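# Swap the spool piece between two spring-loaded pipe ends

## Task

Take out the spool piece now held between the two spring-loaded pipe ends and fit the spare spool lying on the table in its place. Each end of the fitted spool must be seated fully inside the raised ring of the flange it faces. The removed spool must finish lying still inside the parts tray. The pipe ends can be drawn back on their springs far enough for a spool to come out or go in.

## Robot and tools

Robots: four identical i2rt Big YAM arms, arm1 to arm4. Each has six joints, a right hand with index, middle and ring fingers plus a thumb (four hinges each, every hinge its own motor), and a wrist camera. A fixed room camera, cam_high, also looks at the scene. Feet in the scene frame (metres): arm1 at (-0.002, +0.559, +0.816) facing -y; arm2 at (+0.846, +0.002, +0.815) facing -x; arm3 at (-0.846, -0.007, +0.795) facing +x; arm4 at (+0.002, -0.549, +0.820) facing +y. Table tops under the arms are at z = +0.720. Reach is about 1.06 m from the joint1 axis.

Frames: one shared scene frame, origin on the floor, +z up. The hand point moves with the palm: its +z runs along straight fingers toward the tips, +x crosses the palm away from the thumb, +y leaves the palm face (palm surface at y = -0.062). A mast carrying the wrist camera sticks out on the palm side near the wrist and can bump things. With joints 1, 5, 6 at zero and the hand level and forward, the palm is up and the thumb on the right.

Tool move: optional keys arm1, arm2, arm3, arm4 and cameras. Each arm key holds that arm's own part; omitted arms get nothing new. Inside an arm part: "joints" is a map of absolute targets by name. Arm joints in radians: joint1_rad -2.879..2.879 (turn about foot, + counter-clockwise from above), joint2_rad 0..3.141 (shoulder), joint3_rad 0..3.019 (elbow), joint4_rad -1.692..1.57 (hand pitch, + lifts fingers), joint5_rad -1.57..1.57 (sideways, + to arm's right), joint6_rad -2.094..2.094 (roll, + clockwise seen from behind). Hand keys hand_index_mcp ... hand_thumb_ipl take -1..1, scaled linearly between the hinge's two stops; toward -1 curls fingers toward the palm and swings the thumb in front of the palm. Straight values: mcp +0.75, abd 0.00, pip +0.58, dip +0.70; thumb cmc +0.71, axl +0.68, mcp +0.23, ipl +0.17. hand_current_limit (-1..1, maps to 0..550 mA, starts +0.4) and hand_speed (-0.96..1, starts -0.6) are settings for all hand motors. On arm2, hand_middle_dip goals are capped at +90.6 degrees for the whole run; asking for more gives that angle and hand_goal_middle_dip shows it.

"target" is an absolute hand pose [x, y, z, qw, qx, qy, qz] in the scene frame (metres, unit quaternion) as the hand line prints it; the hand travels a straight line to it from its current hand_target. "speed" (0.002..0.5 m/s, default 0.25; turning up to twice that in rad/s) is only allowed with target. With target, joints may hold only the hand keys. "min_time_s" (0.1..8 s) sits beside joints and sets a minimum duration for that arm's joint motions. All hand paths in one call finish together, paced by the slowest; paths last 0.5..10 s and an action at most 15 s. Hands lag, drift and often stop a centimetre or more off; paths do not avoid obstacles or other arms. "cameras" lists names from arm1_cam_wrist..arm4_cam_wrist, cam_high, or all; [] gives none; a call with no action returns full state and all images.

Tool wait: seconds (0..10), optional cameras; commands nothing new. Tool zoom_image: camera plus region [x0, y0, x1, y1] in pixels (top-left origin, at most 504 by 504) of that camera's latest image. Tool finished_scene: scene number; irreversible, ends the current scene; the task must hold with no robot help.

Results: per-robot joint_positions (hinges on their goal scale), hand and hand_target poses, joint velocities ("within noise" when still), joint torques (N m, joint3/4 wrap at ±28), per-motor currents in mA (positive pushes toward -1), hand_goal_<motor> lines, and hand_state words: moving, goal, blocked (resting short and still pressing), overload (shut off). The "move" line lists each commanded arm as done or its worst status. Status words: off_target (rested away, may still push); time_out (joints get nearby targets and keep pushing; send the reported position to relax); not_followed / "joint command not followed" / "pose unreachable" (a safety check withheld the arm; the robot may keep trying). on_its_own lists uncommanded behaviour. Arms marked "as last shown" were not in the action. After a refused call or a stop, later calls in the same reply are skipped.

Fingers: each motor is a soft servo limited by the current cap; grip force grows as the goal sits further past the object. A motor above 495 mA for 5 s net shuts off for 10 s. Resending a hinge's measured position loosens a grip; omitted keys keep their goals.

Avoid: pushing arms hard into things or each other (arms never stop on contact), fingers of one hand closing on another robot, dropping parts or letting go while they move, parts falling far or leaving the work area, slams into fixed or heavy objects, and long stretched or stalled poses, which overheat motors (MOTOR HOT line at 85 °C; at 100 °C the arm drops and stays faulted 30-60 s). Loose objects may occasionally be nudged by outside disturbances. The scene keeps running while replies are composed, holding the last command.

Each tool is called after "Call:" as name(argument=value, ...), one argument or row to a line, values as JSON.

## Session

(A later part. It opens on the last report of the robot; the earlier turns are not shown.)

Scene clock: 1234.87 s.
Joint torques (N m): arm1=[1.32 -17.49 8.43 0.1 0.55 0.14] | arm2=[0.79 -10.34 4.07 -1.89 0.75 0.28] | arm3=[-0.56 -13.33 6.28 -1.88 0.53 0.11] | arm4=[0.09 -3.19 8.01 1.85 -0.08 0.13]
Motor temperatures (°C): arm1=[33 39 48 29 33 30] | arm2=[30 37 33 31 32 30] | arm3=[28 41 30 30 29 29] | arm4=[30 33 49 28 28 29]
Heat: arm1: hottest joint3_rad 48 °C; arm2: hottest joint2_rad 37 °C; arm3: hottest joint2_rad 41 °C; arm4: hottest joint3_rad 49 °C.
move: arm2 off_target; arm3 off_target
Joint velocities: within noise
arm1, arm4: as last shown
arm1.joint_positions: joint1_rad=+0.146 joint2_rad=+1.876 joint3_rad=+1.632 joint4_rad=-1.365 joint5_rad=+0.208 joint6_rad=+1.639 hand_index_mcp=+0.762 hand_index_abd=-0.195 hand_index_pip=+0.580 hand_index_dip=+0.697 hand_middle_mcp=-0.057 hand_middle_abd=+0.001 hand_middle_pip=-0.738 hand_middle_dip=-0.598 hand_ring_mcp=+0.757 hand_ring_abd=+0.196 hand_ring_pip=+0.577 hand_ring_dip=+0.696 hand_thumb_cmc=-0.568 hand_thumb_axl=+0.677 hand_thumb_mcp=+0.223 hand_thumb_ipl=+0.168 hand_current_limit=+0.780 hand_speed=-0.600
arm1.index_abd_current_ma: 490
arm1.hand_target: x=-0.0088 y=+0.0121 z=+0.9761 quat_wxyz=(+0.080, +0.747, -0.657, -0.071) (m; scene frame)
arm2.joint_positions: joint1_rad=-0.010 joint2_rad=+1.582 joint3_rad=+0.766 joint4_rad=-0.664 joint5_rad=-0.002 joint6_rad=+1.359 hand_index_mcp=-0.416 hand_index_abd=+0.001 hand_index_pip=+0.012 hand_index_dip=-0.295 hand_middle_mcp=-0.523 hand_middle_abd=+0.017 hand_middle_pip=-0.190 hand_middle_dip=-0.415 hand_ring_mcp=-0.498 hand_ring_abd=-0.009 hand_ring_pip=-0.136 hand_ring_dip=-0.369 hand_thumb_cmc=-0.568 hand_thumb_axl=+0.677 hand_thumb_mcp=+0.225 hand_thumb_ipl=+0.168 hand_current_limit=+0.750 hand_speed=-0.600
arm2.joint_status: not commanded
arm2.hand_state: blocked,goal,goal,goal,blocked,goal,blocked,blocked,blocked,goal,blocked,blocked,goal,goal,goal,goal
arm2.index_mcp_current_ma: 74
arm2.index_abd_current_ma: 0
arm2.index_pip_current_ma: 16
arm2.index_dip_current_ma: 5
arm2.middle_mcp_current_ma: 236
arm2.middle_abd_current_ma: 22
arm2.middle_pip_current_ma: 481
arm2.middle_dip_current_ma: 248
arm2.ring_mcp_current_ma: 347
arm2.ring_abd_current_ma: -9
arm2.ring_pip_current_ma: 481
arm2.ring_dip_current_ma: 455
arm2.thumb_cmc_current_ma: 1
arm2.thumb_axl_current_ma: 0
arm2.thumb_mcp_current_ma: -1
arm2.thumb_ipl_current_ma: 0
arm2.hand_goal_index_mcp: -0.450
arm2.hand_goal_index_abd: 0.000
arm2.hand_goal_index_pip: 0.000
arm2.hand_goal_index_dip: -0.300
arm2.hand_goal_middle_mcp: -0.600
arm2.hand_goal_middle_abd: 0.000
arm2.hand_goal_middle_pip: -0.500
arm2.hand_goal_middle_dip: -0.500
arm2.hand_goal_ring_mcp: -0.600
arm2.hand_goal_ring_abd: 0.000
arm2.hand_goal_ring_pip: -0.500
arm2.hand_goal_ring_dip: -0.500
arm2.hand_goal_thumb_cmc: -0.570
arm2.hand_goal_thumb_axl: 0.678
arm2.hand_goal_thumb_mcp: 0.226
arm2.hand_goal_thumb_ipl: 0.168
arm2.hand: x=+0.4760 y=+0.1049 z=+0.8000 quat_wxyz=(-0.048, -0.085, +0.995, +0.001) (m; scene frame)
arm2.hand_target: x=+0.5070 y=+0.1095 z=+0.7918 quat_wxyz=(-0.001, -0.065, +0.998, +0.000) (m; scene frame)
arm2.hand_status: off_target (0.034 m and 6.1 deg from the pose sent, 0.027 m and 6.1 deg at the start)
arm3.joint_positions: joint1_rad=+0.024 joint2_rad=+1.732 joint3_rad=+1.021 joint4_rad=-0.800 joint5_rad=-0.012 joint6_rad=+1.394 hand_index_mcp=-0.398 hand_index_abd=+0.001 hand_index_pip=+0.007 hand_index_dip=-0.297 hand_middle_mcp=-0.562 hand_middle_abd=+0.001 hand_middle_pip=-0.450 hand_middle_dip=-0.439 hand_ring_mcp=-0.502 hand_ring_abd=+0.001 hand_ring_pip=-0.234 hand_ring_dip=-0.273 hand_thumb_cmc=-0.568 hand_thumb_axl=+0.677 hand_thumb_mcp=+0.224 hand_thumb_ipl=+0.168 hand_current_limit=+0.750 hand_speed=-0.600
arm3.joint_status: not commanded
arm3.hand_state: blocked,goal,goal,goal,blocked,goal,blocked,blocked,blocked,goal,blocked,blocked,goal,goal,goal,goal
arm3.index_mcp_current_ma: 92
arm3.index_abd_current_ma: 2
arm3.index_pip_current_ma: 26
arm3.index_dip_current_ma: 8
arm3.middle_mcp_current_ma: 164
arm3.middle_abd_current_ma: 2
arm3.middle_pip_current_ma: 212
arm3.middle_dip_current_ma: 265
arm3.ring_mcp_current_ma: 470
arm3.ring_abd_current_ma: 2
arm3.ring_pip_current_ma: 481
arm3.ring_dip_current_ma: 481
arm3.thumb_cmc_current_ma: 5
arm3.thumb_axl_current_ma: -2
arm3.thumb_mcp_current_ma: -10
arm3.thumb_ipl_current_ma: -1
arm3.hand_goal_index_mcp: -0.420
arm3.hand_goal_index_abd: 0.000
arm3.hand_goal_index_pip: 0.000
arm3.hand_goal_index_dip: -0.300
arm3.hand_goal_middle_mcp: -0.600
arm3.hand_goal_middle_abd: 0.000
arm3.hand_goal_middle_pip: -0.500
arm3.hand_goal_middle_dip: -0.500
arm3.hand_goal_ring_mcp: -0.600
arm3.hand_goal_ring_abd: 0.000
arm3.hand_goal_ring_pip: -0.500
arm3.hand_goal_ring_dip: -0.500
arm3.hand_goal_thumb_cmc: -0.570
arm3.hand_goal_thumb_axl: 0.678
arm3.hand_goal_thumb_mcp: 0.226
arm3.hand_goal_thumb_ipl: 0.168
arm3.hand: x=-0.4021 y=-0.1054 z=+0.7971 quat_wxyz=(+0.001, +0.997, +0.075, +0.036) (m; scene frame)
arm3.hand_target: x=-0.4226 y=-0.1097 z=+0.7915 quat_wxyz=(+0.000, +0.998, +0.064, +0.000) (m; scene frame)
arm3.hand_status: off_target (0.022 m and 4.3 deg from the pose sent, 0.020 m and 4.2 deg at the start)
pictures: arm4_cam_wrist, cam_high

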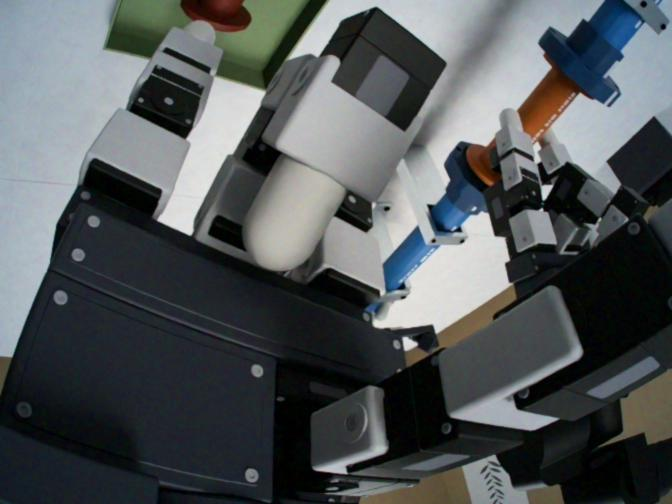

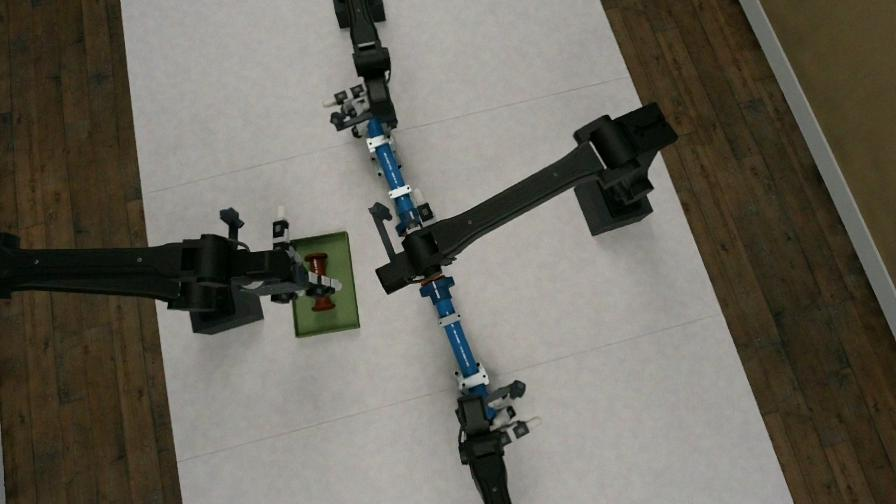

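Call:
move(
  arm2={"target":[0.485,0.107,0.791,0,-0.064,0.99795,0],"speed":0.02},
  arm3={"target":[-0.405,-0.107,0.791,0,0.99795,0.064,0],"speed":0.02},
  cameras=["arm4_cam_wrist","cam_high"],
)

Call:
zoom_image(
  camera="arm4_cam_wrist",
  region=[520, 10, 650, 120],
)

Call:
zoom_image(
  camera="arm4_cam_wrist",
  region=[430, 130, 530, 230],
)

Call:
zoom_image(
  camera="cam_high",
  region=[370, 180, 460, 300],
)

Scene clock: 1256.33 s.
Joint torques (N m): arm1=[1.2 -17.61 8.42 0.14 0.54 0.15] | arm2=[1.38 -9.23 5.75 -1.01 0.57 0.18] | arm3=[0.03 -12.4 7.79 -1.26 0.52 0.08] | arm4=[0.03 -3.14 8.01 1.81 -0.07 0.12]
Motor temperatures (°C): arm1=[33 39 47 29 33 30] | arm2=[30 36 33 31 32 30] | arm3=[28 41 31 31 29 29] | arm4=[30 33 49 28 28 29]
Heat: arm1: hottest joint3_rad 47 °C; arm2: hottest joint2_rad 36 °C; arm3: hottest joint2_rad 41 °C; arm4: hottest joint3_rad 49 °C.
move: arm2 off_target; arm3 off_target
Joint velocities: within noise
arm1, arm4: as last shown
arm1.index_abd_current_ma: 489
arm2.joint_positions: joint1_rad=-0.005 joint2_rad=+1.611 joint3_rad=+0.807 joint4_rad=-0.707 joint5_rad=+0.002 joint6_rad=+1.380 hand_index_mcp=-0.416 hand_index_abd=+0.001 hand_index_pip=+0.012 hand_index_dip=-0.295 hand_middle_mcp=-0.523 hand_middle_abd=+0.017 hand_middle_pip=-0.190 hand_middle_dip=-0.415 hand_ring_mcp=-0.509 hand_ring_abd=-0.016 hand_ring_pip=-0.136 hand_ring_dip=-0.369 hand_thumb_cmc=-0.568 hand_thumb_axl=+0.677 hand_thumb_mcp=+0.225 hand_thumb_ipl=+0.168 hand_current_limit=+0.750 hand_speed=-0.600
arm2.joint_status: not commanded
arm2.hand_state: blocked,goal,goal,goal,blocked,goal,blocked,blocked,blocked,goal,blocked,blocked,goal,goal,goal,goal
arm2.index_mcp_current_ma: 74
arm2.index_abd_current_ma: 0
arm2.index_pip_current_ma: 16
arm2.index_dip_current_ma: 5
arm2.middle_mcp_current_ma: 236
arm2.middle_abd_current_ma: 22
arm2.middle_pip_current_ma: 481
arm2.middle_dip_current_ma: 248
arm2.ring_mcp_current_ma: 298
arm2.ring_abd_current_ma: -21
arm2.ring_pip_current_ma: 481
arm2.ring_dip_current_ma: 455
arm2.thumb_cmc_current_ma: 1
arm2.thumb_axl_current_ma: 0
arm2.thumb_mcp_current_ma: -1
arm2.thumb_ipl_current_ma: 0
arm2.hand_goal_index_mcp: -0.450
arm2.hand_goal_index_abd: 0.000
arm2.hand_goal_index_pip: 0.000
arm2.hand_goal_index_dip: -0.300
arm2.hand_goal_middle_mcp: -0.600
arm2.hand_goal_middle_abd: 0.000
arm2.hand_goal_middle_pip: -0.500
arm2.hand_goal_middle_dip: -0.500
arm2.hand_goal_ring_mcp: -0.600
arm2.hand_goal_ring_abd: 0.000
arm2.hand_goal_ring_pip: -0.500
arm2.hand_goal_ring_dip: -0.500
arm2.hand_goal_thumb_cmc: -0.570
arm2.hand_goal_thumb_axl: 0.678
arm2.hand_goal_thumb_mcp: 0.226
arm2.hand_goal_thumb_ipl: 0.168
arm2.hand: x=+0.4708 y=+0.1038 z=+0.8008 quat_wxyz=(-0.033, -0.078, +0.996, +0.001) (m; scene frame)
arm2.hand_target: x=+0.4850 y=+0.1068 z=+0.7916 quat_wxyz=(-0.001, -0.064, +0.998, +0.000) (m; scene frame)
arm2.hand_status: off_target (0.018 m and 4.1 deg from the pose sent, 0.013 m and 6.1 deg at the start)
arm3.joint_positions: joint1_rad=+0.025 joint2_rad=+1.753 joint3_rad=+1.056 joint4_rad=-0.835 joint5_rad=-0.012 joint6_rad=+1.406 hand_index_mcp=-0.398 hand_index_abd=+0.001 hand_index_pip=+0.007 hand_index_dip=-0.297 hand_middle_mcp=-0.562 hand_middle_abd=+0.001 hand_middle_pip=-0.450 hand_middle_dip=-0.439 hand_ring_mcp=-0.507 hand_ring_abd=-0.007 hand_ring_pip=-0.234 hand_ring_dip=-0.275 hand_thumb_cmc=-0.568 hand_thumb_axl=+0.677 hand_thumb_mcp=+0.224 hand_thumb_ipl=+0.168 hand_current_limit=+0.750 hand_speed=-0.600
arm3.joint_status: not commanded
arm3.hand_state: blocked,goal,goal,goal,blocked,goal,blocked,blocked,blocked,goal,blocked,blocked,goal,goal,goal,goal
arm3.index_mcp_current_ma: 92
arm3.index_abd_current_ma: 2
arm3.index_pip_current_ma: 26
arm3.index_dip_current_ma: 8
arm3.middle_mcp_current_ma: 164
arm3.middle_abd_current_ma: 2
arm3.middle_pip_current_ma: 212
arm3.middle_dip_current_ma: 265
arm3.ring_mcp_current_ma: 440
arm3.ring_abd_current_ma: -20
arm3.ring_pip_current_ma: 481
arm3.ring_dip_current_ma: 481
arm3.thumb_cmc_current_ma: 5
arm3.thumb_axl_current_ma: -2
arm3.thumb_mcp_current_ma: -10
arm3.thumb_ipl_current_ma: -1
arm3.hand_goal_index_mcp: -0.420
arm3.hand_goal_index_abd: 0.000
arm3.hand_goal_index_pip: 0.000
arm3.hand_goal_index_dip: -0.300
arm3.hand_goal_middle_mcp: -0.600
arm3.hand_goal_middle_abd: 0.000
arm3.hand_goal_middle_pip: -0.500
arm3.hand_goal_middle_dip: -0.500
arm3.hand_goal_ring_mcp: -0.600
arm3.hand_goal_ring_abd: 0.000
arm3.hand_goal_ring_pip: -0.500
arm3.hand_goal_ring_dip: -0.500
arm3.hand_goal_thumb_cmc: -0.570
arm3.hand_goal_thumb_axl: 0.678
arm3.hand_goal_thumb_mcp: 0.226
arm3.hand_goal_thumb_ipl: 0.168
arm3.hand: x=-0.3975 y=-0.1050 z=+0.7979 quat_wxyz=(+0.000, +0.997, +0.069, +0.025) (m; scene frame)
arm3.hand_target: x=-0.4051 y=-0.1069 z=+0.7913 quat_wxyz=(+0.000, +0.998, +0.064, +0.000) (m; scene frame)
arm3.hand_status: off_target (0.010 m and 3.0 deg from the pose sent, 0.007 m and 4.4 deg at the start)
pictures: arm4_cam_wrist, cam_high

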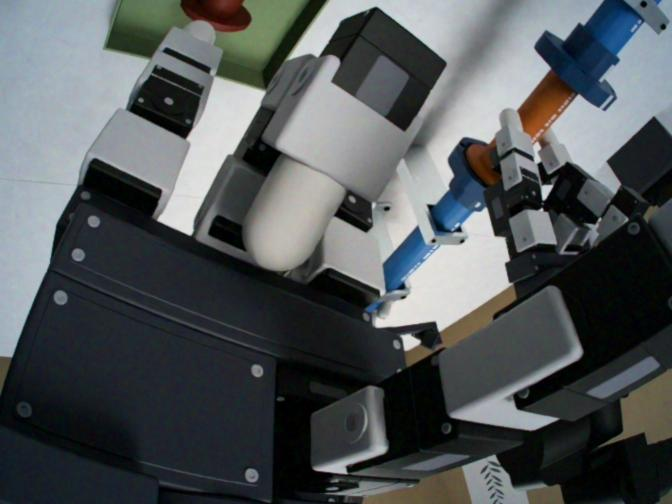

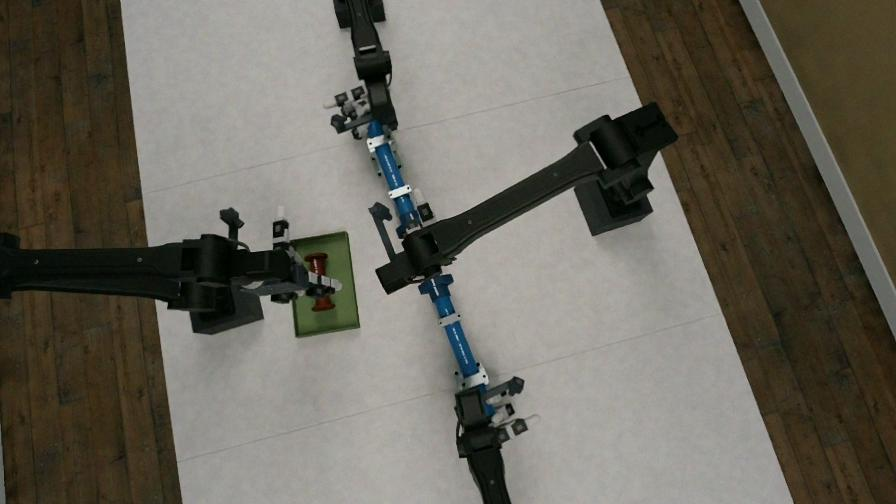

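Scaled by 3.877 from the camera's 672x504 image, which has a finer 960x720 frame.

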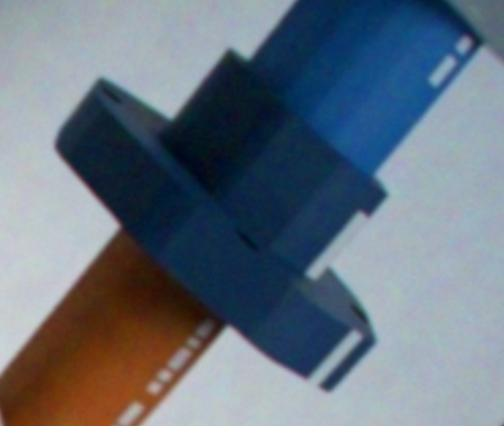

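Scaled by 5.040 from the camera's 672x504 image, which has a finer 960x720 frame.

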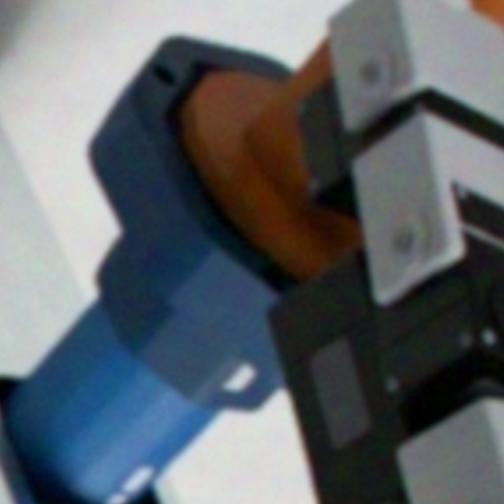

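Scaled by 4.200 from the camera's 896x504 image, which has a finer 1280x720 frame.

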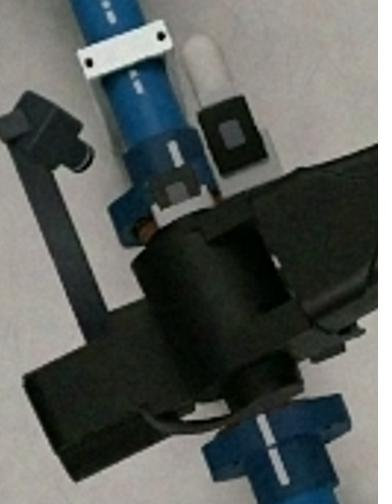

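Call:
move(
  arm2={"target":[0.462,0.104,0.793,0,-0.064,0.99795,0],"speed":0.02},
  arm3={"target":[-0.385,-0.103,0.793,0,0.99795,0.064,0],"speed":0.02},
  cameras=["arm4_cam_wrist","cam_high"],
)

Call:
zoom_image(
  camera="arm4_cam_wrist",
  region=[520, 10, 650, 120],
)

Call:
zoom_image(
  camera="arm4_cam_wrist",
  region=[430, 130, 530, 230],
)

Call:
zoom_image(
  camera="cam_high",
  region=[370, 180, 460, 300],
)

Scene clock: 1268.77 s.
Joint torques (N m): arm1=[1.38 -17.2 8.47 0.13 0.57 0.15] | arm2=[1.55 -8.29 7.57 0.12 0.34 -0.04] | arm3=[0.67 -11.46 9.63 -0.36 0.47 -0.01] | arm4=[0.26 -3.25 7.99 1.88 -0.08 0.12]
Motor temperatures (°C): arm1=[33 39 46 29 33 30] | arm2=[30 36 34 31 32 30] | arm3=[28 42 32 31 29 29] | arm4=[30 33 49 28 28 29]
Heat: arm1: hottest joint3_rad 46 °C; arm2: hottest joint2_rad 36 °C; arm3: hottest joint2_rad 42 °C; arm4: hottest joint3_rad 49 °C.
move: arm2 off_target; arm3 off_target
Joint velocities: within noise
arm1, arm4: as last shown
arm1.joint_positions: joint1_rad=+0.147 joint2_rad=+1.876 joint3_rad=+1.630 joint4_rad=-1.365 joint5_rad=+0.207 joint6_rad=+1.639 hand_index_mcp=+0.764 hand_index_abd=-0.195 hand_index_pip=+0.581 hand_index_dip=+0.697 hand_middle_mcp=-0.057 hand_middle_abd=+0.001 hand_middle_pip=-0.738 hand_middle_dip=-0.598 hand_ring_mcp=+0.761 hand_ring_abd=+0.196 hand_ring_pip=+0.579 hand_ring_dip=+0.696 hand_thumb_cmc=-0.568 hand_thumb_axl=+0.677 hand_thumb_mcp=+0.223 hand_thumb_ipl=+0.168 hand_current_limit=+0.780 hand_speed=-0.600
arm1.index_mcp_current_ma: 6
arm1.index_pip_current_ma: 2
arm1.ring_mcp_current_ma: 3
arm1.ring_pip_current_ma: 1
arm1.hand: x=-0.0141 y=+0.0145 z=+0.9763 quat_wxyz=(+0.075, +0.748, -0.656, -0.073) (m; scene frame)
arm1.hand_target: x=-0.0088 y=+0.0121 z=+0.9760 quat_wxyz=(+0.080, +0.747, -0.657, -0.071) (m; scene frame)
arm2.joint_positions: joint1_rad=+0.001 joint2_rad=+1.639 joint3_rad=+0.849 joint4_rad=-0.763 joint5_rad=+0.007 joint6_rad=+1.412 hand_index_mcp=-0.416 hand_index_abd=+0.001 hand_index_pip=+0.012 hand_index_dip=-0.295 hand_middle_mcp=-0.523 hand_middle_abd=+0.017 hand_middle_pip=-0.190 hand_middle_dip=-0.419 hand_ring_mcp=-0.527 hand_ring_abd=-0.019 hand_ring_pip=-0.136 hand_ring_dip=-0.369 hand_thumb_cmc=-0.568 hand_thumb_axl=+0.677 hand_thumb_mcp=+0.225 hand_thumb_ipl=+0.168 hand_current_limit=+0.750 hand_speed=-0.600
arm2.joint_status: not commanded
arm2.hand_state: blocked,goal,goal,goal,blocked,goal,blocked,blocked,blocked,goal,blocked,blocked,goal,goal,goal,goal
arm2.index_mcp_current_ma: 74
arm2.index_abd_current_ma: 0
arm2.index_pip_current_ma: 16
arm2.index_dip_current_ma: 5
arm2.middle_mcp_current_ma: 236
arm2.middle_abd_current_ma: 22
arm2.middle_pip_current_ma: 481
arm2.middle_dip_current_ma: 231
arm2.ring_mcp_current_ma: 219
arm2.ring_abd_current_ma: -26
arm2.ring_pip_current_ma: 481
arm2.ring_dip_current_ma: 455
arm2.thumb_cmc_current_ma: 1
arm2.thumb_axl_current_ma: 0
arm2.thumb_mcp_current_ma: -1
arm2.thumb_ipl_current_ma: 0
arm2.hand_goal_index_mcp: -0.450
arm2.hand_goal_index_abd: 0.000
arm2.hand_goal_index_pip: 0.000
arm2.hand_goal_index_dip: -0.300
arm2.hand_goal_middle_mcp: -0.600
arm2.hand_goal_middle_abd: 0.000
arm2.hand_goal_middle_pip: -0.500
arm2.hand_goal_middle_dip: -0.500
arm2.hand_goal_ring_mcp: -0.600
arm2.hand_goal_ring_abd: 0.000
arm2.hand_goal_ring_pip: -0.500
arm2.hand_goal_ring_dip: -0.500
arm2.hand_goal_thumb_cmc: -0.570
arm2.hand_goal_thumb_axl: 0.678
arm2.hand_goal_thumb_mcp: 0.226
arm2.hand_goal_thumb_ipl: 0.168
arm2.hand: x=+0.4688 y=+0.1026 z=+0.8027 quat_wxyz=(-0.013, -0.064, +0.998, +0.001) (m; scene frame)
arm2.hand_target: x=+0.4624 y=+0.1039 z=+0.7932 quat_wxyz=(+0.000, -0.064, +0.998, +0.000) (m; scene frame)
arm2.hand_status: off_target (0.012 m and 1.4 deg from the pose sent, 0.012 m and 4.1 deg at the start)
arm3.joint_positions: joint1_rad=+0.028 joint2_rad=+1.777 joint3_rad=+1.095 joint4_rad=-0.888 joint5_rad=-0.011 joint6_rad=+1.426 hand_index_mcp=-0.398 hand_index_abd=+0.001 hand_index_pip=+0.007 hand_index_dip=-0.297 hand_middle_mcp=-0.562 hand_middle_abd=+0.001 hand_middle_pip=-0.450 hand_middle_dip=-0.439 hand_ring_mcp=-0.519 hand_ring_abd=-0.010 hand_ring_pip=-0.234 hand_ring_dip=-0.275 hand_thumb_cmc=-0.569 hand_thumb_axl=+0.677 hand_thumb_mcp=+0.223 hand_thumb_ipl=+0.168 hand_current_limit=+0.750 hand_speed=-0.600
arm3.joint_status: not commanded
arm3.hand_state: blocked,goal,goal,goal,blocked,goal,blocked,blocked,blocked,goal,blocked,blocked,goal,goal,goal,goal
arm3.index_mcp_current_ma: 90
arm3.index_abd_current_ma: 2
arm3.index_pip_current_ma: 25
arm3.index_dip_current_ma: 8
arm3.middle_mcp_current_ma: 164
arm3.middle_abd_current_ma: 2
arm3.middle_pip_current_ma: 212
arm3.middle_dip_current_ma: 265
arm3.ring_mcp_current_ma: 380
arm3.ring_abd_current_ma: -30
arm3.ring_pip_current_ma: 481
arm3.ring_dip_current_ma: 481
arm3.thumb_cmc_current_ma: 4
arm3.thumb_axl_current_ma: -2
arm3.thumb_mcp_current_ma: -11
arm3.thumb_ipl_current_ma: -1
arm3.hand_goal_index_mcp: -0.420
arm3.hand_goal_index_abd: 0.000
arm3.hand_goal_index_pip: 0.000
arm3.hand_goal_index_dip: -0.300
arm3.hand_goal_middle_mcp: -0.600
arm3.hand_goal_middle_abd: 0.000
arm3.hand_goal_middle_pip: -0.500
arm3.hand_goal_middle_dip: -0.500
arm3.hand_goal_ring_mcp: -0.600
arm3.hand_goal_ring_abd: 0.000
arm3.hand_goal_ring_pip: -0.500
arm3.hand_goal_ring_dip: -0.500
arm3.hand_goal_thumb_cmc: -0.570
arm3.hand_goal_thumb_axl: 0.678
arm3.hand_goal_thumb_mcp: 0.226
arm3.hand_goal_thumb_ipl: 0.168
arm3.hand: x=-0.3960 y=-0.1038 z=+0.7995 quat_wxyz=(-0.002, +0.998, +0.061, +0.007) (m; scene frame)
arm3.hand_target: x=-0.3854 y=-0.1029 z=+0.7930 quat_wxyz=(+0.000, +0.998, +0.064, +0.000) (m; scene frame)
arm3.hand_status: off_target (0.013 m and 0.9 deg from the pose sent, 0.014 m and 3.0 deg at the start)
pictures: arm4_cam_wrist, cam_high

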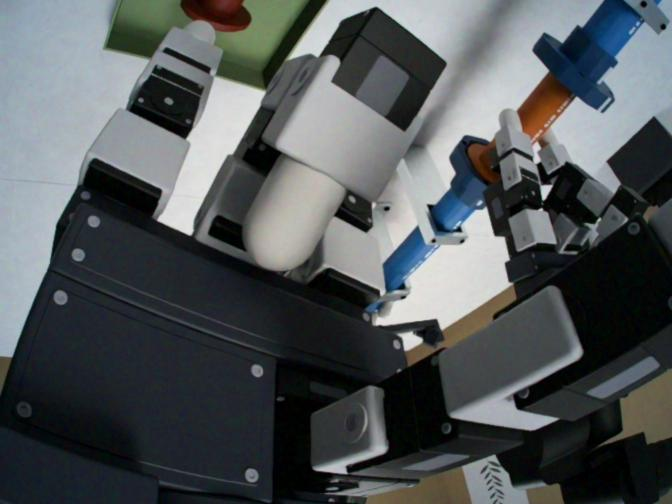

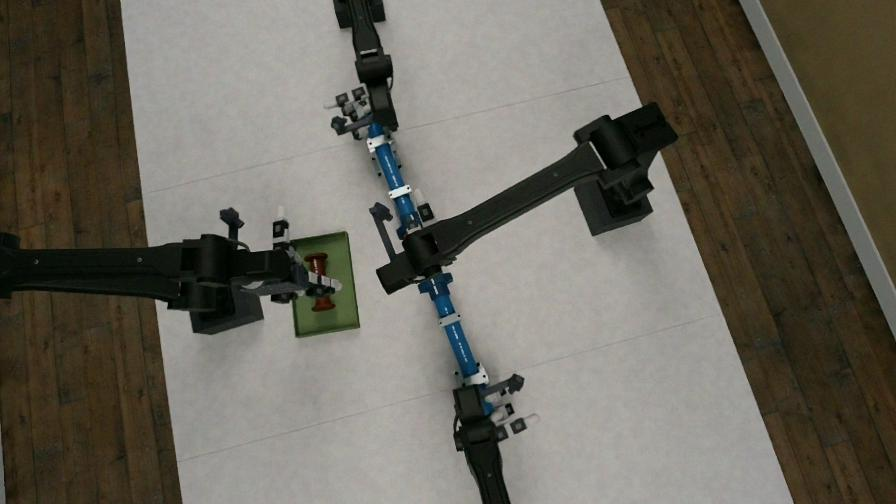

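Scaled by 3.877 from the camera's 672x504 image, which has a finer 960x720 frame.

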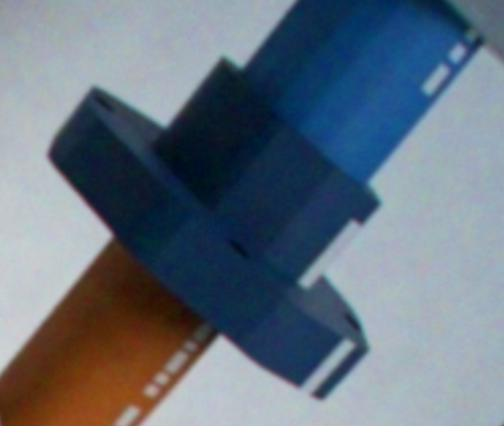

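Scaled by 5.040 from the camera's 672x504 image, which has a finer 960x720 frame.

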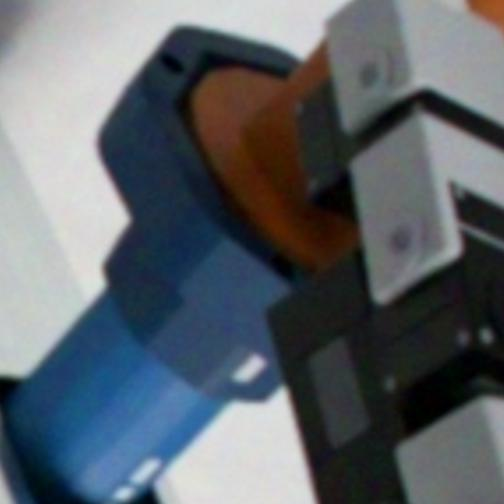

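Scaled by 4.200 from the camera's 896x504 image, which has a finer 1280x720 frame.

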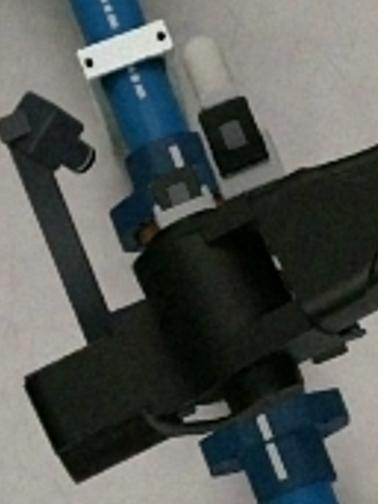

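Call:
move(
  arm2={"target":[0.445,0.102,0.793,0,-0.064,0.99795,0],"speed":0.02},
  arm3={"target":[-0.368,-0.101,0.793,0,0.99795,0.064,0],"speed":0.02},
  cameras=["arm4_cam_wrist","cam_high"],
)

Call:
zoom_image(
  camera="arm4_cam_wrist",
  region=[520, 10, 650, 120],
)

Call:
zoom_image(
  camera="arm4_cam_wrist",
  region=[430, 130, 530, 230],
)

Call:
zoom_image(
  camera="cam_high",
  region=[370, 180, 460, 300],
)

Scene clock: 1281.37 s.
Joint torques (N m): arm1=[1.26 -17.38 8.57 0.13 0.57 0.15] | arm2=[2.08 -7 9.32 0.91 0.24 -0.22] | arm3=[0.91 -10.17 11.55 0.55 0.35 -0.04] | arm4=[0.09 -3.19 7.98 1.85 -0.08 0.12]
Motor temperatures (°C): arm1=[33 39 45 29 33 30] | arm2=[30 36 35 30 32 30] | arm3=[28 42 33 30 29 29] | arm4=[30 33 49 28 28 29]
Heat: arm1: hottest joint3_rad 45 °C; arm2: hottest joint2_rad 36 °C; arm3: hottest joint2_rad 42 °C; arm4: hottest joint3_rad 49 °C.
move: arm2 off_target; arm3 off_target
Joint velocities: within noise
arm1, arm4: as last shown
arm1.index_abd_current_ma: 490
arm2.joint_positions: joint1_rad=+0.003 joint2_rad=+1.654 joint3_rad=+0.874 joint4_rad=-0.804 joint5_rad=+0.010 joint6_rad=+1.438 hand_index_mcp=-0.416 hand_index_abd=+0.001 hand_index_pip=+0.012 hand_index_dip=-0.295 hand_middle_mcp=-0.522 hand_middle_abd=+0.018 hand_middle_pip=-0.190 hand_middle_dip=-0.426 hand_ring_mcp=-0.537 hand_ring_abd=-0.014 hand_ring_pip=-0.136 hand_ring_dip=-0.369 hand_thumb_cmc=-0.568 hand_thumb_axl=+0.677 hand_thumb_mcp=+0.225 hand_thumb_ipl=+0.168 hand_current_limit=+0.750 hand_speed=-0.600
arm2.joint_status: not commanded
arm2.hand_state: blocked,goal,goal,goal,blocked,goal,blocked,blocked,blocked,goal,blocked,blocked,goal,goal,goal,goal
arm2.index_mcp_current_ma: 74
arm2.index_abd_current_ma: 0
arm2.index_pip_current_ma: 16
arm2.index_dip_current_ma: 5
arm2.middle_mcp_current_ma: 239
arm2.middle_abd_current_ma: 24
arm2.middle_pip_current_ma: 481
arm2.middle_dip_current_ma: 207
arm2.ring_mcp_current_ma: 176
arm2.ring_abd_current_ma: -17
arm2.ring_pip_current_ma: 481
arm2.ring_dip_current_ma: 455
arm2.thumb_cmc_current_ma: 1
arm2.thumb_axl_current_ma: 0
arm2.thumb_mcp_current_ma: -1
arm2.thumb_ipl_current_ma: 0
arm2.hand_goal_index_mcp: -0.450
arm2.hand_goal_index_abd: 0.000
arm2.hand_goal_index_pip: 0.000
arm2.hand_goal_index_dip: -0.300
arm2.hand_goal_middle_mcp: -0.600
arm2.hand_goal_middle_abd: 0.000
arm2.hand_goal_middle_pip: -0.500
arm2.hand_goal_middle_dip: -0.500
arm2.hand_goal_ring_mcp: -0.600
arm2.hand_goal_ring_abd: 0.000
arm2.hand_goal_ring_pip: -0.500
arm2.hand_goal_ring_dip: -0.500
arm2.hand_goal_thumb_cmc: -0.570
arm2.hand_goal_thumb_axl: 0.678
arm2.hand_goal_thumb_mcp: 0.226
arm2.hand_goal_thumb_ipl: 0.168
arm2.hand: x=+0.4707 y=+0.1017 z=+0.8041 quat_wxyz=(+0.004, -0.053, +0.999, +0.001) (m; scene frame)
arm2.hand_target: x=+0.4465 y=+0.1015 z=+0.7939 quat_wxyz=(+0.000, -0.064, +0.998, +0.000) (m; scene frame)
arm2.hand_status: off_target (0.028 m and 1.3 deg from the pose sent, 0.026 m and 1.4 deg at the start)
arm3.joint_positions: joint1_rad=+0.030 joint2_rad=+1.792 joint3_rad=+1.122 joint4_rad=-0.934 joint5_rad=-0.008 joint6_rad=+1.435 hand_index_mcp=-0.398 hand_index_abd=+0.001 hand_index_pip=+0.007 hand_index_dip=-0.297 hand_middle_mcp=-0.562 hand_middle_abd=+0.001 hand_middle_pip=-0.450 hand_middle_dip=-0.439 hand_ring_mcp=-0.521 hand_ring_abd=+0.003 hand_ring_pip=-0.234 hand_ring_dip=-0.275 hand_thumb_cmc=-0.569 hand_thumb_axl=+0.677 hand_thumb_mcp=+0.223 hand_thumb_ipl=+0.168 hand_current_limit=+0.750 hand_speed=-0.600
arm3.joint_status: not commanded
arm3.hand_state: blocked,goal,goal,goal,blocked,goal,blocked,blocked,blocked,goal,blocked,blocked,goal,goal,goal,goal
arm3.index_mcp_current_ma: 90
arm3.index_abd_current_ma: 2
arm3.index_pip_current_ma: 25
arm3.index_dip_current_ma: 8
arm3.middle_mcp_current_ma: 164
arm3.middle_abd_current_ma: 2
arm3.middle_pip_current_ma: 212
arm3.middle_dip_current_ma: 265
arm3.ring_mcp_current_ma: 370
arm3.ring_abd_current_ma: 10
arm3.ring_pip_current_ma: 481
arm3.ring_dip_current_ma: 481
arm3.thumb_cmc_current_ma: 4
arm3.thumb_axl_current_ma: -2
arm3.thumb_mcp_current_ma: -11
arm3.thumb_ipl_current_ma: -1
arm3.hand_goal_index_mcp: -0.420
arm3.hand_goal_index_abd: 0.000
arm3.hand_goal_index_pip: 0.000
arm3.hand_goal_index_dip: -0.300
arm3.hand_goal_middle_mcp: -0.600
arm3.hand_goal_middle_abd: 0.000
arm3.hand_goal_middle_pip: -0.500
arm3.hand_goal_middle_dip: -0.500
arm3.hand_goal_ring_mcp: -0.600
arm3.hand_goal_ring_abd: 0.000
arm3.hand_goal_ring_pip: -0.500
arm3.hand_goal_ring_dip: -0.500
arm3.hand_goal_thumb_cmc: -0.570
arm3.hand_goal_thumb_axl: 0.678
arm3.hand_goal_thumb_mcp: 0.226
arm3.hand_goal_thumb_ipl: 0.168
arm3.hand: x=-0.3970 y=-0.1032 z=+0.8016 quat_wxyz=(-0.002, +0.998, +0.057, -0.011) (m; scene frame)
arm3.hand_target: x=-0.3697 y=-0.1005 z=+0.7937 quat_wxyz=(+0.000, +0.998, +0.064, +0.000) (m; scene frame)
arm3.hand_status: off_target (0.030 m and 1.5 deg from the pose sent, 0.029 m and 0.9 deg at the start)
pictures: arm4_cam_wrist, cam_high

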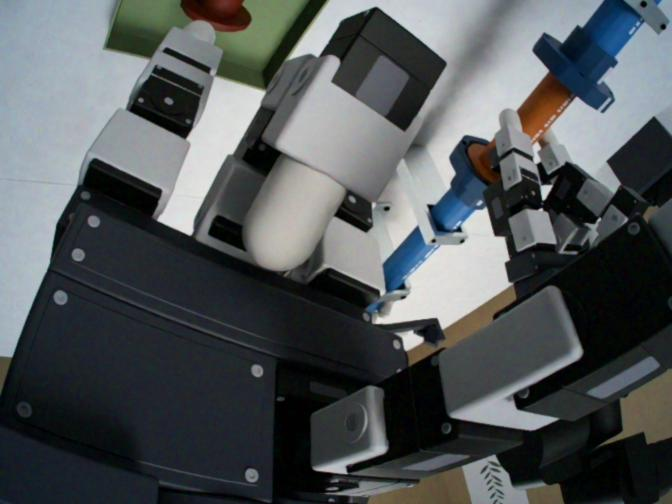

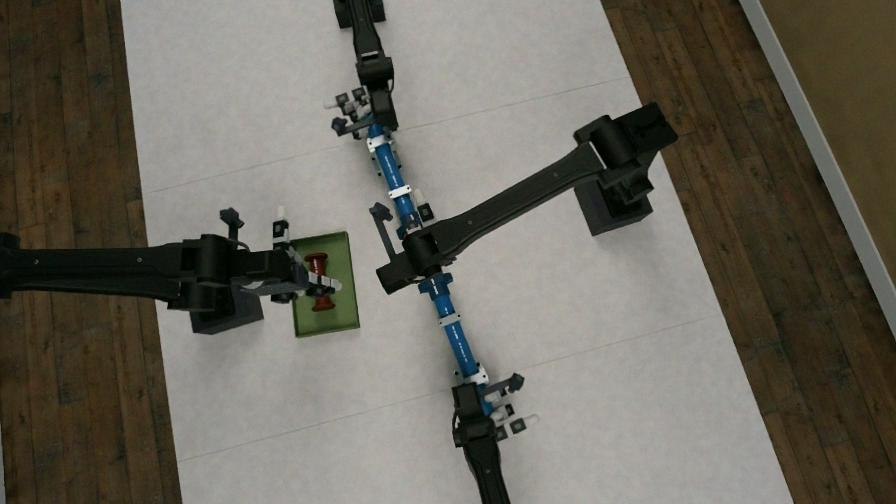

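Scaled by 3.877 from the camera's 672x504 image, which has a finer 960x720 frame.

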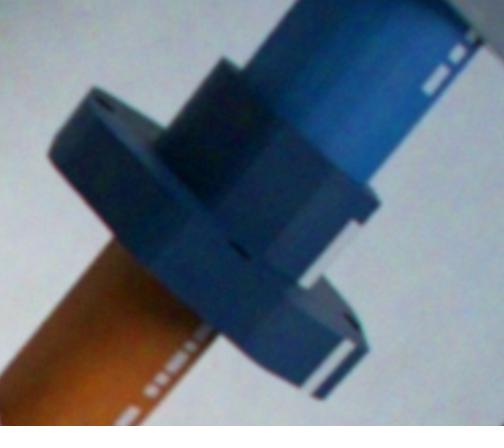

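Scaled by 5.040 from the camera's 672x504 image, which has a finer 960x720 frame.

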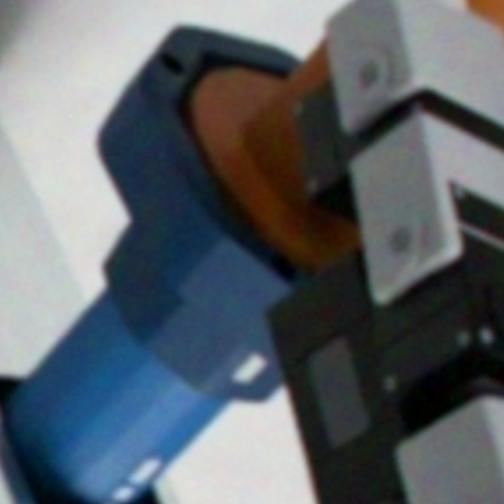

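Scaled by 4.200 from the camera's 896x504 image, which has a finer 1280x720 frame.

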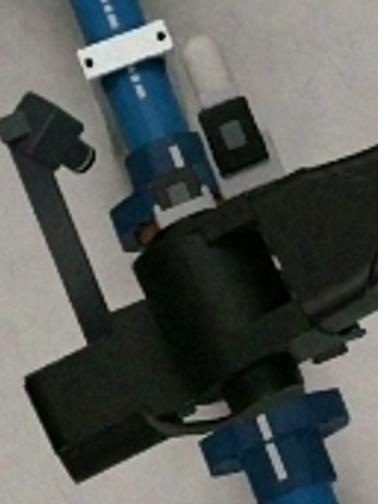

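Call:
zoom_image(
  camera="arm4_cam_wrist",
  region=[445, 130, 505, 190],
)

Call:
zoom_image(
  camera="cam_high",
  region=[400, 250, 460, 310],
)

Call:
zoom_image(
  camera="cam_high",
  region=[385, 200, 435, 250],
)

Scaled by 8.400 from the camera's 672x504 image, which has a finer 960x720 frame.

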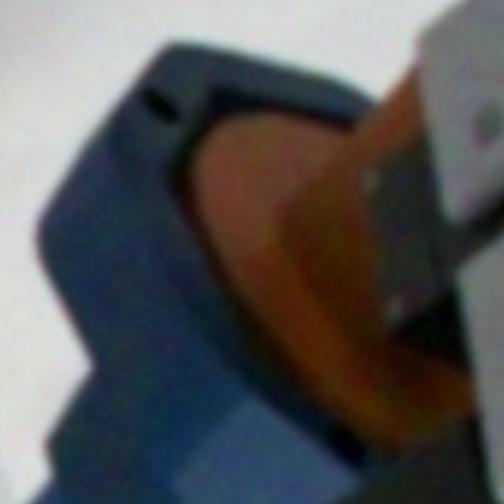

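Scaled by 8.400 from the camera's 896x504 image, which has a finer 1280x720 frame.

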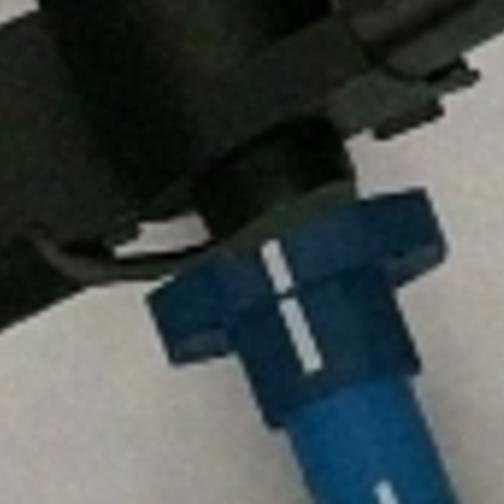

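Scaled by 10.080 from the camera's 896x504 image, which has a finer 1280x720 frame.

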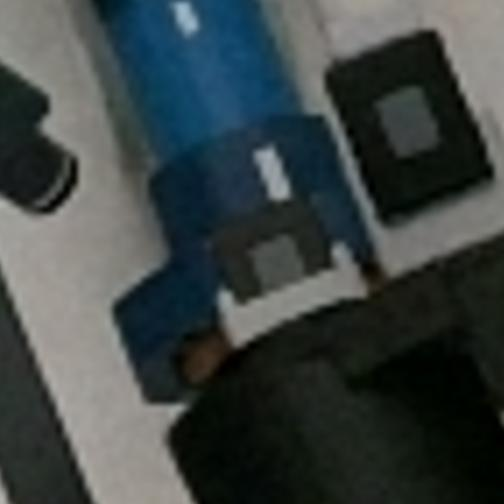

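Call:
move(
  arm1={"joints":{"hand_index_abd":0.08,"hand_ring_abd":-0.08,"hand_current_limit":0.4}},
  cameras=["arm4_cam_wrist","cam_high"],
)

Call:
zoom_image(
  camera="arm4_cam_wrist",
  region=[420, 10, 650, 240],
)

Scene clock: 1315.77 s.
Joint torques (N m): arm1=[1.44 -17.61 8.62 0.17 0.43 0.15] | arm2=[2.02 -6.95 9.42 1.01 0.24 -0.23] | arm3=[0.97 -10.23 11.49 0.55 0.35 -0.03] | arm4=[0.15 -3.25 7.98 1.84 -0.08 0.13]
Motor temperatures (°C): arm1=[33 39 44 29 34 30] | arm2=[30 35 37 30 32 30] | arm3=[28 41 36 30 29 29] | arm4=[30 33 49 28 28 29]
Heat: arm1: hottest joint3_rad 44 °C; arm2: hottest joint3_rad 37 °C; arm3: hottest joint2_rad 41 °C; arm4: hottest joint3_rad 49 °C.
move: arm1 done
Joint velocities: within noise
arm1.joint_positions: joint1_rad=+0.147 joint2_rad=+1.876 joint3_rad=+1.630 joint4_rad=-1.365 joint5_rad=+0.211 joint6_rad=+1.639 hand_index_mcp=+0.759 hand_index_abd=+0.076 hand_index_pip=+0.580 hand_index_dip=+0.697 hand_middle_mcp=-0.057 hand_middle_abd=+0.001 hand_middle_pip=-0.738 hand_middle_dip=-0.598 hand_ring_mcp=+0.758 hand_ring_abd=-0.076 hand_ring_pip=+0.579 hand_ring_dip=+0.696 hand_thumb_cmc=-0.568 hand_thumb_axl=+0.677 hand_thumb_mcp=+0.223 hand_thumb_ipl=+0.168 hand_current_limit=+0.400 hand_speed=-0.600
arm1.joint_status: all done
arm1.hand_state: goal,goal,goal,goal,goal,goal,goal,goal,goal,goal,goal,goal,goal,goal,goal,goal
arm1.index_mcp_current_ma: 2
arm1.index_abd_current_ma: -1
arm1.index_pip_current_ma: 1
arm1.index_dip_current_ma: 0
arm1.middle_mcp_current_ma: 9
arm1.middle_abd_current_ma: 0
arm1.middle_pip_current_ma: 1
arm1.middle_dip_current_ma: 1
arm1.ring_mcp_current_ma: 1
arm1.ring_abd_current_ma: 1
arm1.ring_pip_current_ma: 1
arm1.ring_dip_current_ma: 0
arm1.thumb_cmc_current_ma: 0
arm1.thumb_axl_current_ma: 0
arm1.thumb_mcp_current_ma: -1
arm1.thumb_ipl_current_ma: 0
arm1.hand_goal_index_mcp: 0.754
arm1.hand_goal_index_abd: 0.080
arm1.hand_goal_index_pip: 0.576
arm1.hand_goal_index_dip: 0.696
arm1.hand_goal_middle_mcp: -0.070
arm1.hand_goal_middle_abd: 0.000
arm1.hand_goal_middle_pip: -0.740
arm1.hand_goal_middle_dip: -0.600
arm1.hand_goal_ring_mcp: 0.754
arm1.hand_goal_ring_abd: -0.080
arm1.hand_goal_ring_pip: 0.576
arm1.hand_goal_ring_dip: 0.696
arm1.hand_goal_thumb_cmc: -0.570
arm1.hand_goal_thumb_axl: 0.678
arm1.hand_goal_thumb_mcp: 0.226
arm1.hand_goal_thumb_ipl: 0.168
arm1.hand: x=-0.0144 y=+0.0144 z=+0.9767 quat_wxyz=(+0.076, +0.748, -0.655, -0.074) (m; scene frame)
arm1.hand_target: x=-0.0086 y=+0.0121 z=+0.9760 quat_wxyz=(+0.080, +0.747, -0.656, -0.071) (m; scene frame)
arm1.hand_status: not commanded
arm2, arm3, arm4: as last shown
arm2.joint_positions: joint1_rad=+0.003 joint2_rad=+1.654 joint3_rad=+0.874 joint4_rad=-0.805 joint5_rad=+0.010 joint6_rad=+1.438 hand_index_mcp=-0.416 hand_index_abd=+0.001 hand_index_pip=+0.012 hand_index_dip=-0.295 hand_middle_mcp=-0.522 hand_middle_abd=+0.018 hand_middle_pip=-0.190 hand_middle_dip=-0.426 hand_ring_mcp=-0.538 hand_ring_abd=-0.014 hand_ring_pip=-0.136 hand_ring_dip=-0.369 hand_thumb_cmc=-0.568 hand_thumb_axl=+0.677 hand_thumb_mcp=+0.225 hand_thumb_ipl=+0.168 hand_current_limit=+0.750 hand_speed=-0.600
arm2.hand: x=+0.4708 y=+0.1017 z=+0.8041 quat_wxyz=(+0.004, -0.053, +0.999, +0.001) (m; scene frame)
arm2.hand_target: x=+0.4466 y=+0.1015 z=+0.7939 quat_wxyz=(+0.000, -0.064, +0.998, +0.000) (m; scene frame)
pictures: arm4_cam_wrist, cam_high

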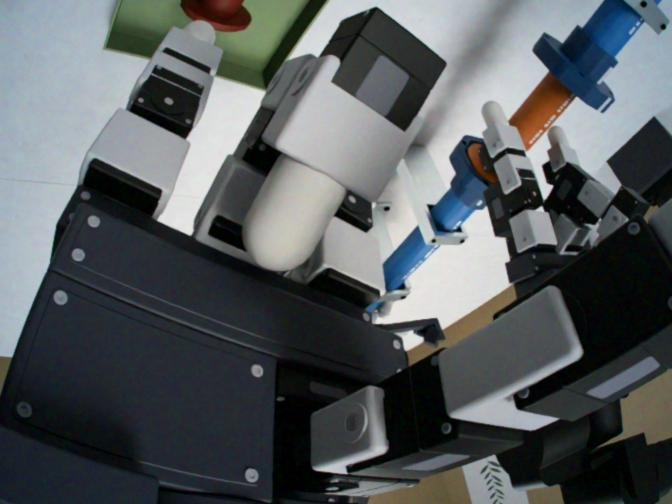

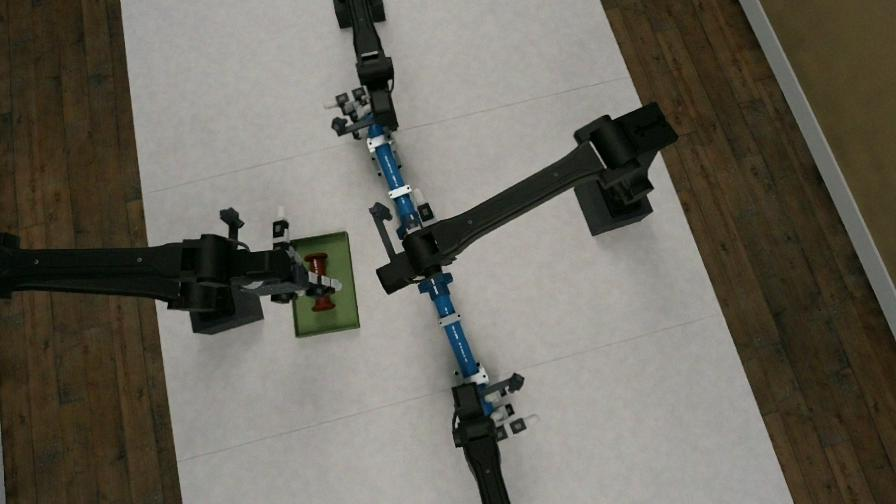

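Scaled by 2.191 from the camera's 672x504 image, which has a finer 960x720 frame.

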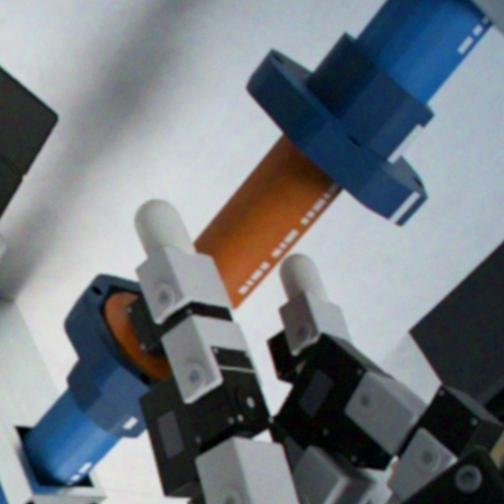

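Call:
move(
  arm1={"target":[-0.0087,0.001,1.03,0.0904,0.7467,-0.6566,-0.0597],"speed":0.06},
  cameras=["arm4_cam_wrist"],
)

Call:
zoom_image(
  camera="arm4_cam_wrist",
  region=[420, 10, 650, 240],
)

Scene clock: 1336.43 s.
Joint torques (N m): arm1=[0.91 -18.96 12.86 -0.55 0.47 0.1] | arm2=[2.02 -7.18 9.31 1.03 0.24 -0.22] | arm3=[0.91 -10.29 11.51 0.57 0.35 -0.03] | arm4=[0.21 -3.25 8.01 1.87 -0.08 0.13]
Motor temperatures (°C): arm1=[33 39 44 29 33 30] | arm2=[29 34 38 30 32 30] | arm3=[28 41 37 30 29 29] | arm4=[30 33 49 28 28 29]
Heat: arm1: hottest joint3_rad 44 °C; arm2: hottest joint3_rad 38 °C; arm3: hottest joint2_rad 41 °C; arm4: hottest joint3_rad 49 °C.
move: arm1 off_target
Joint velocities: within noise
arm1.joint_positions: joint1_rad=+0.147 joint2_rad=+1.876 joint3_rad=+1.699 joint4_rad=-1.453 joint5_rad=+0.213 joint6_rad=+1.639 hand_index_mcp=+0.759 hand_index_abd=+0.076 hand_index_pip=+0.580 hand_index_dip=+0.697 hand_middle_mcp=-0.057 hand_middle_abd=+0.001 hand_middle_pip=-0.738 hand_middle_dip=-0.598 hand_ring_mcp=+0.758 hand_ring_abd=-0.076 hand_ring_pip=+0.579 hand_ring_dip=+0.696 hand_thumb_cmc=-0.568 hand_thumb_axl=+0.677 hand_thumb_mcp=+0.223 hand_thumb_ipl=+0.168 hand_current_limit=+0.400 hand_speed=-0.600
arm1.joint_status: not commanded
arm1.hand_state: goal,goal,goal,goal,goal,goal,goal,goal,goal,goal,goal,goal,goal,goal,goal,goal
arm1.index_mcp_current_ma: 2
arm1.index_abd_current_ma: -1
arm1.index_pip_current_ma: 1
arm1.index_dip_current_ma: 0
arm1.middle_mcp_current_ma: 9
arm1.middle_abd_current_ma: 0
arm1.middle_pip_current_ma: 1
arm1.middle_dip_current_ma: 1
arm1.ring_mcp_current_ma: 1
arm1.ring_abd_current_ma: 1
arm1.ring_pip_current_ma: 1
arm1.ring_dip_current_ma: 0
arm1.thumb_cmc_current_ma: 0
arm1.thumb_axl_current_ma: 0
arm1.thumb_mcp_current_ma: -1
arm1.thumb_ipl_current_ma: 0
arm1.hand_goal_index_mcp: 0.754
arm1.hand_goal_index_abd: 0.080
arm1.hand_goal_index_pip: 0.576
arm1.hand_goal_index_dip: 0.696
arm1.hand_goal_middle_mcp: -0.070
arm1.hand_goal_middle_abd: 0.000
arm1.hand_goal_middle_pip: -0.740
arm1.hand_goal_middle_dip: -0.600
arm1.hand_goal_ring_mcp: 0.754
arm1.hand_goal_ring_abd: -0.080
arm1.hand_goal_ring_pip: 0.576
arm1.hand_goal_ring_dip: 0.696
arm1.hand_goal_thumb_cmc: -0.570
arm1.hand_goal_thumb_axl: 0.678
arm1.hand_goal_thumb_mcp: 0.226
arm1.hand_goal_thumb_ipl: 0.168
arm1.hand: x=-0.0146 y=+0.0137 z=+1.0033 quat_wxyz=(+0.071, +0.748, -0.654, -0.083) (m; scene frame)
arm1.hand_target: x=-0.0089 y=+0.0024 z=+1.0300 quat_wxyz=(+0.091, +0.747, -0.656, -0.059) (m; scene frame)
arm1.hand_status: off_target (0.030 m and 3.5 deg from the pose sent, 0.055 m and 2.3 deg at the start)
arm2, arm3: as last shown
arm4.joint_positions: joint1_rad=-0.259 joint2_rad=+0.795 joint3_rad=+0.701 joint4_rad=-1.190 joint5_rad=+0.035 joint6_rad=-1.630 hand_index_mcp=+0.755 hand_index_abd=+0.077 hand_index_pip=+0.579 hand_index_dip=+0.697 hand_middle_mcp=-0.057 hand_middle_abd=+0.001 hand_middle_pip=-0.738 hand_middle_dip=-0.597 hand_ring_mcp=+0.754 hand_ring_abd=-0.078 hand_ring_pip=+0.577 hand_ring_dip=+0.696 hand_thumb_cmc=-0.570 hand_thumb_axl=+0.677 hand_thumb_mcp=+0.223 hand_thumb_ipl=+0.168 hand_current_limit=+0.400 hand_speed=-0.600
arm4.joint_status: not commanded
arm4.hand_state: goal,goal,goal,goal,goal,goal,goal,goal,goal,goal,goal,goal,goal,goal,goal,goal
arm4.index_mcp_current_ma: 2
arm4.index_abd_current_ma: -7
arm4.index_pip_current_ma: 6
arm4.index_dip_current_ma: 1
arm4.middle_mcp_current_ma: 42
arm4.middle_abd_current_ma: 1
arm4.middle_pip_current_ma: 4
arm4.middle_dip_current_ma: 6
arm4.ring_mcp_current_ma: -1
arm4.ring_abd_current_ma: 4
arm4.ring_pip_current_ma: 2
arm4.ring_dip_current_ma: 0
arm4.thumb_cmc_current_ma: 0
arm4.thumb_axl_current_ma: -2
arm4.thumb_mcp_current_ma: -9
arm4.thumb_ipl_current_ma: -1
arm4.hand_goal_index_mcp: 0.754
arm4.hand_goal_index_abd: 0.080
arm4.hand_goal_index_pip: 0.576
arm4.hand_goal_index_dip: 0.696
arm4.hand_goal_middle_mcp: -0.070
arm4.hand_goal_middle_abd: 0.000
arm4.hand_goal_middle_pip: -0.740
arm4.hand_goal_middle_dip: -0.600
arm4.hand_goal_ring_mcp: 0.754
arm4.hand_goal_ring_abd: -0.080
arm4.hand_goal_ring_pip: 0.576
arm4.hand_goal_ring_dip: 0.696
arm4.hand_goal_thumb_cmc: -0.570
arm4.hand_goal_thumb_axl: 0.678
arm4.hand_goal_thumb_mcp: 0.226
arm4.hand_goal_thumb_ipl: 0.168
arm4.hand: x=-0.0188 y=-0.2660 z=+0.9989 quat_wxyz=(+0.126, -0.642, +0.752, +0.075) (m; scene frame)
arm4.hand_target: x=-0.0150 y=-0.2651 z=+1.0001 quat_wxyz=(+0.134, -0.635, +0.756, +0.079) (m; scene frame)
arm4.hand_status: not commanded
pictures: arm4_cam_wrist

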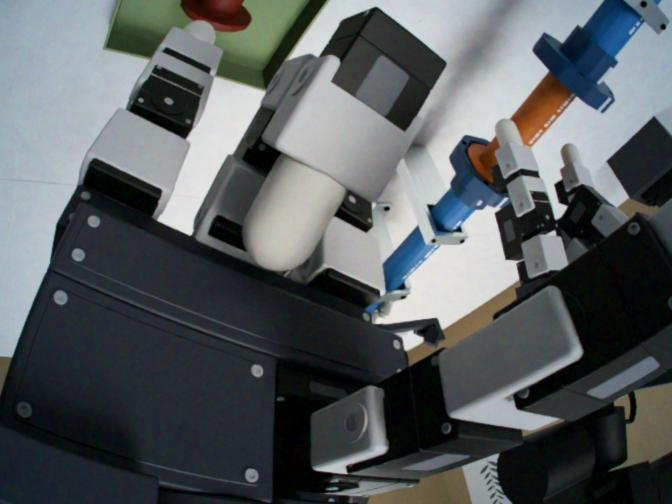

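Scaled by 2.191 from the camera's 672x504 image, which has a finer 960x720 frame.

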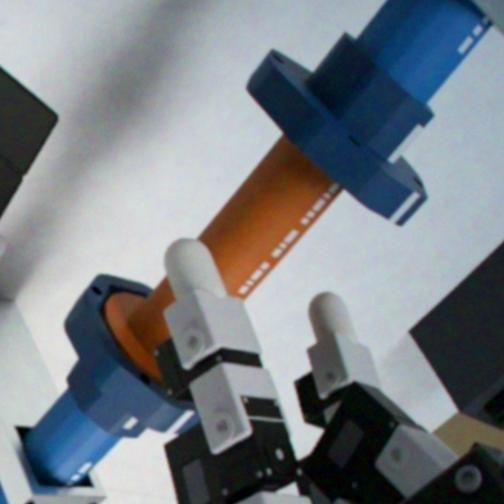

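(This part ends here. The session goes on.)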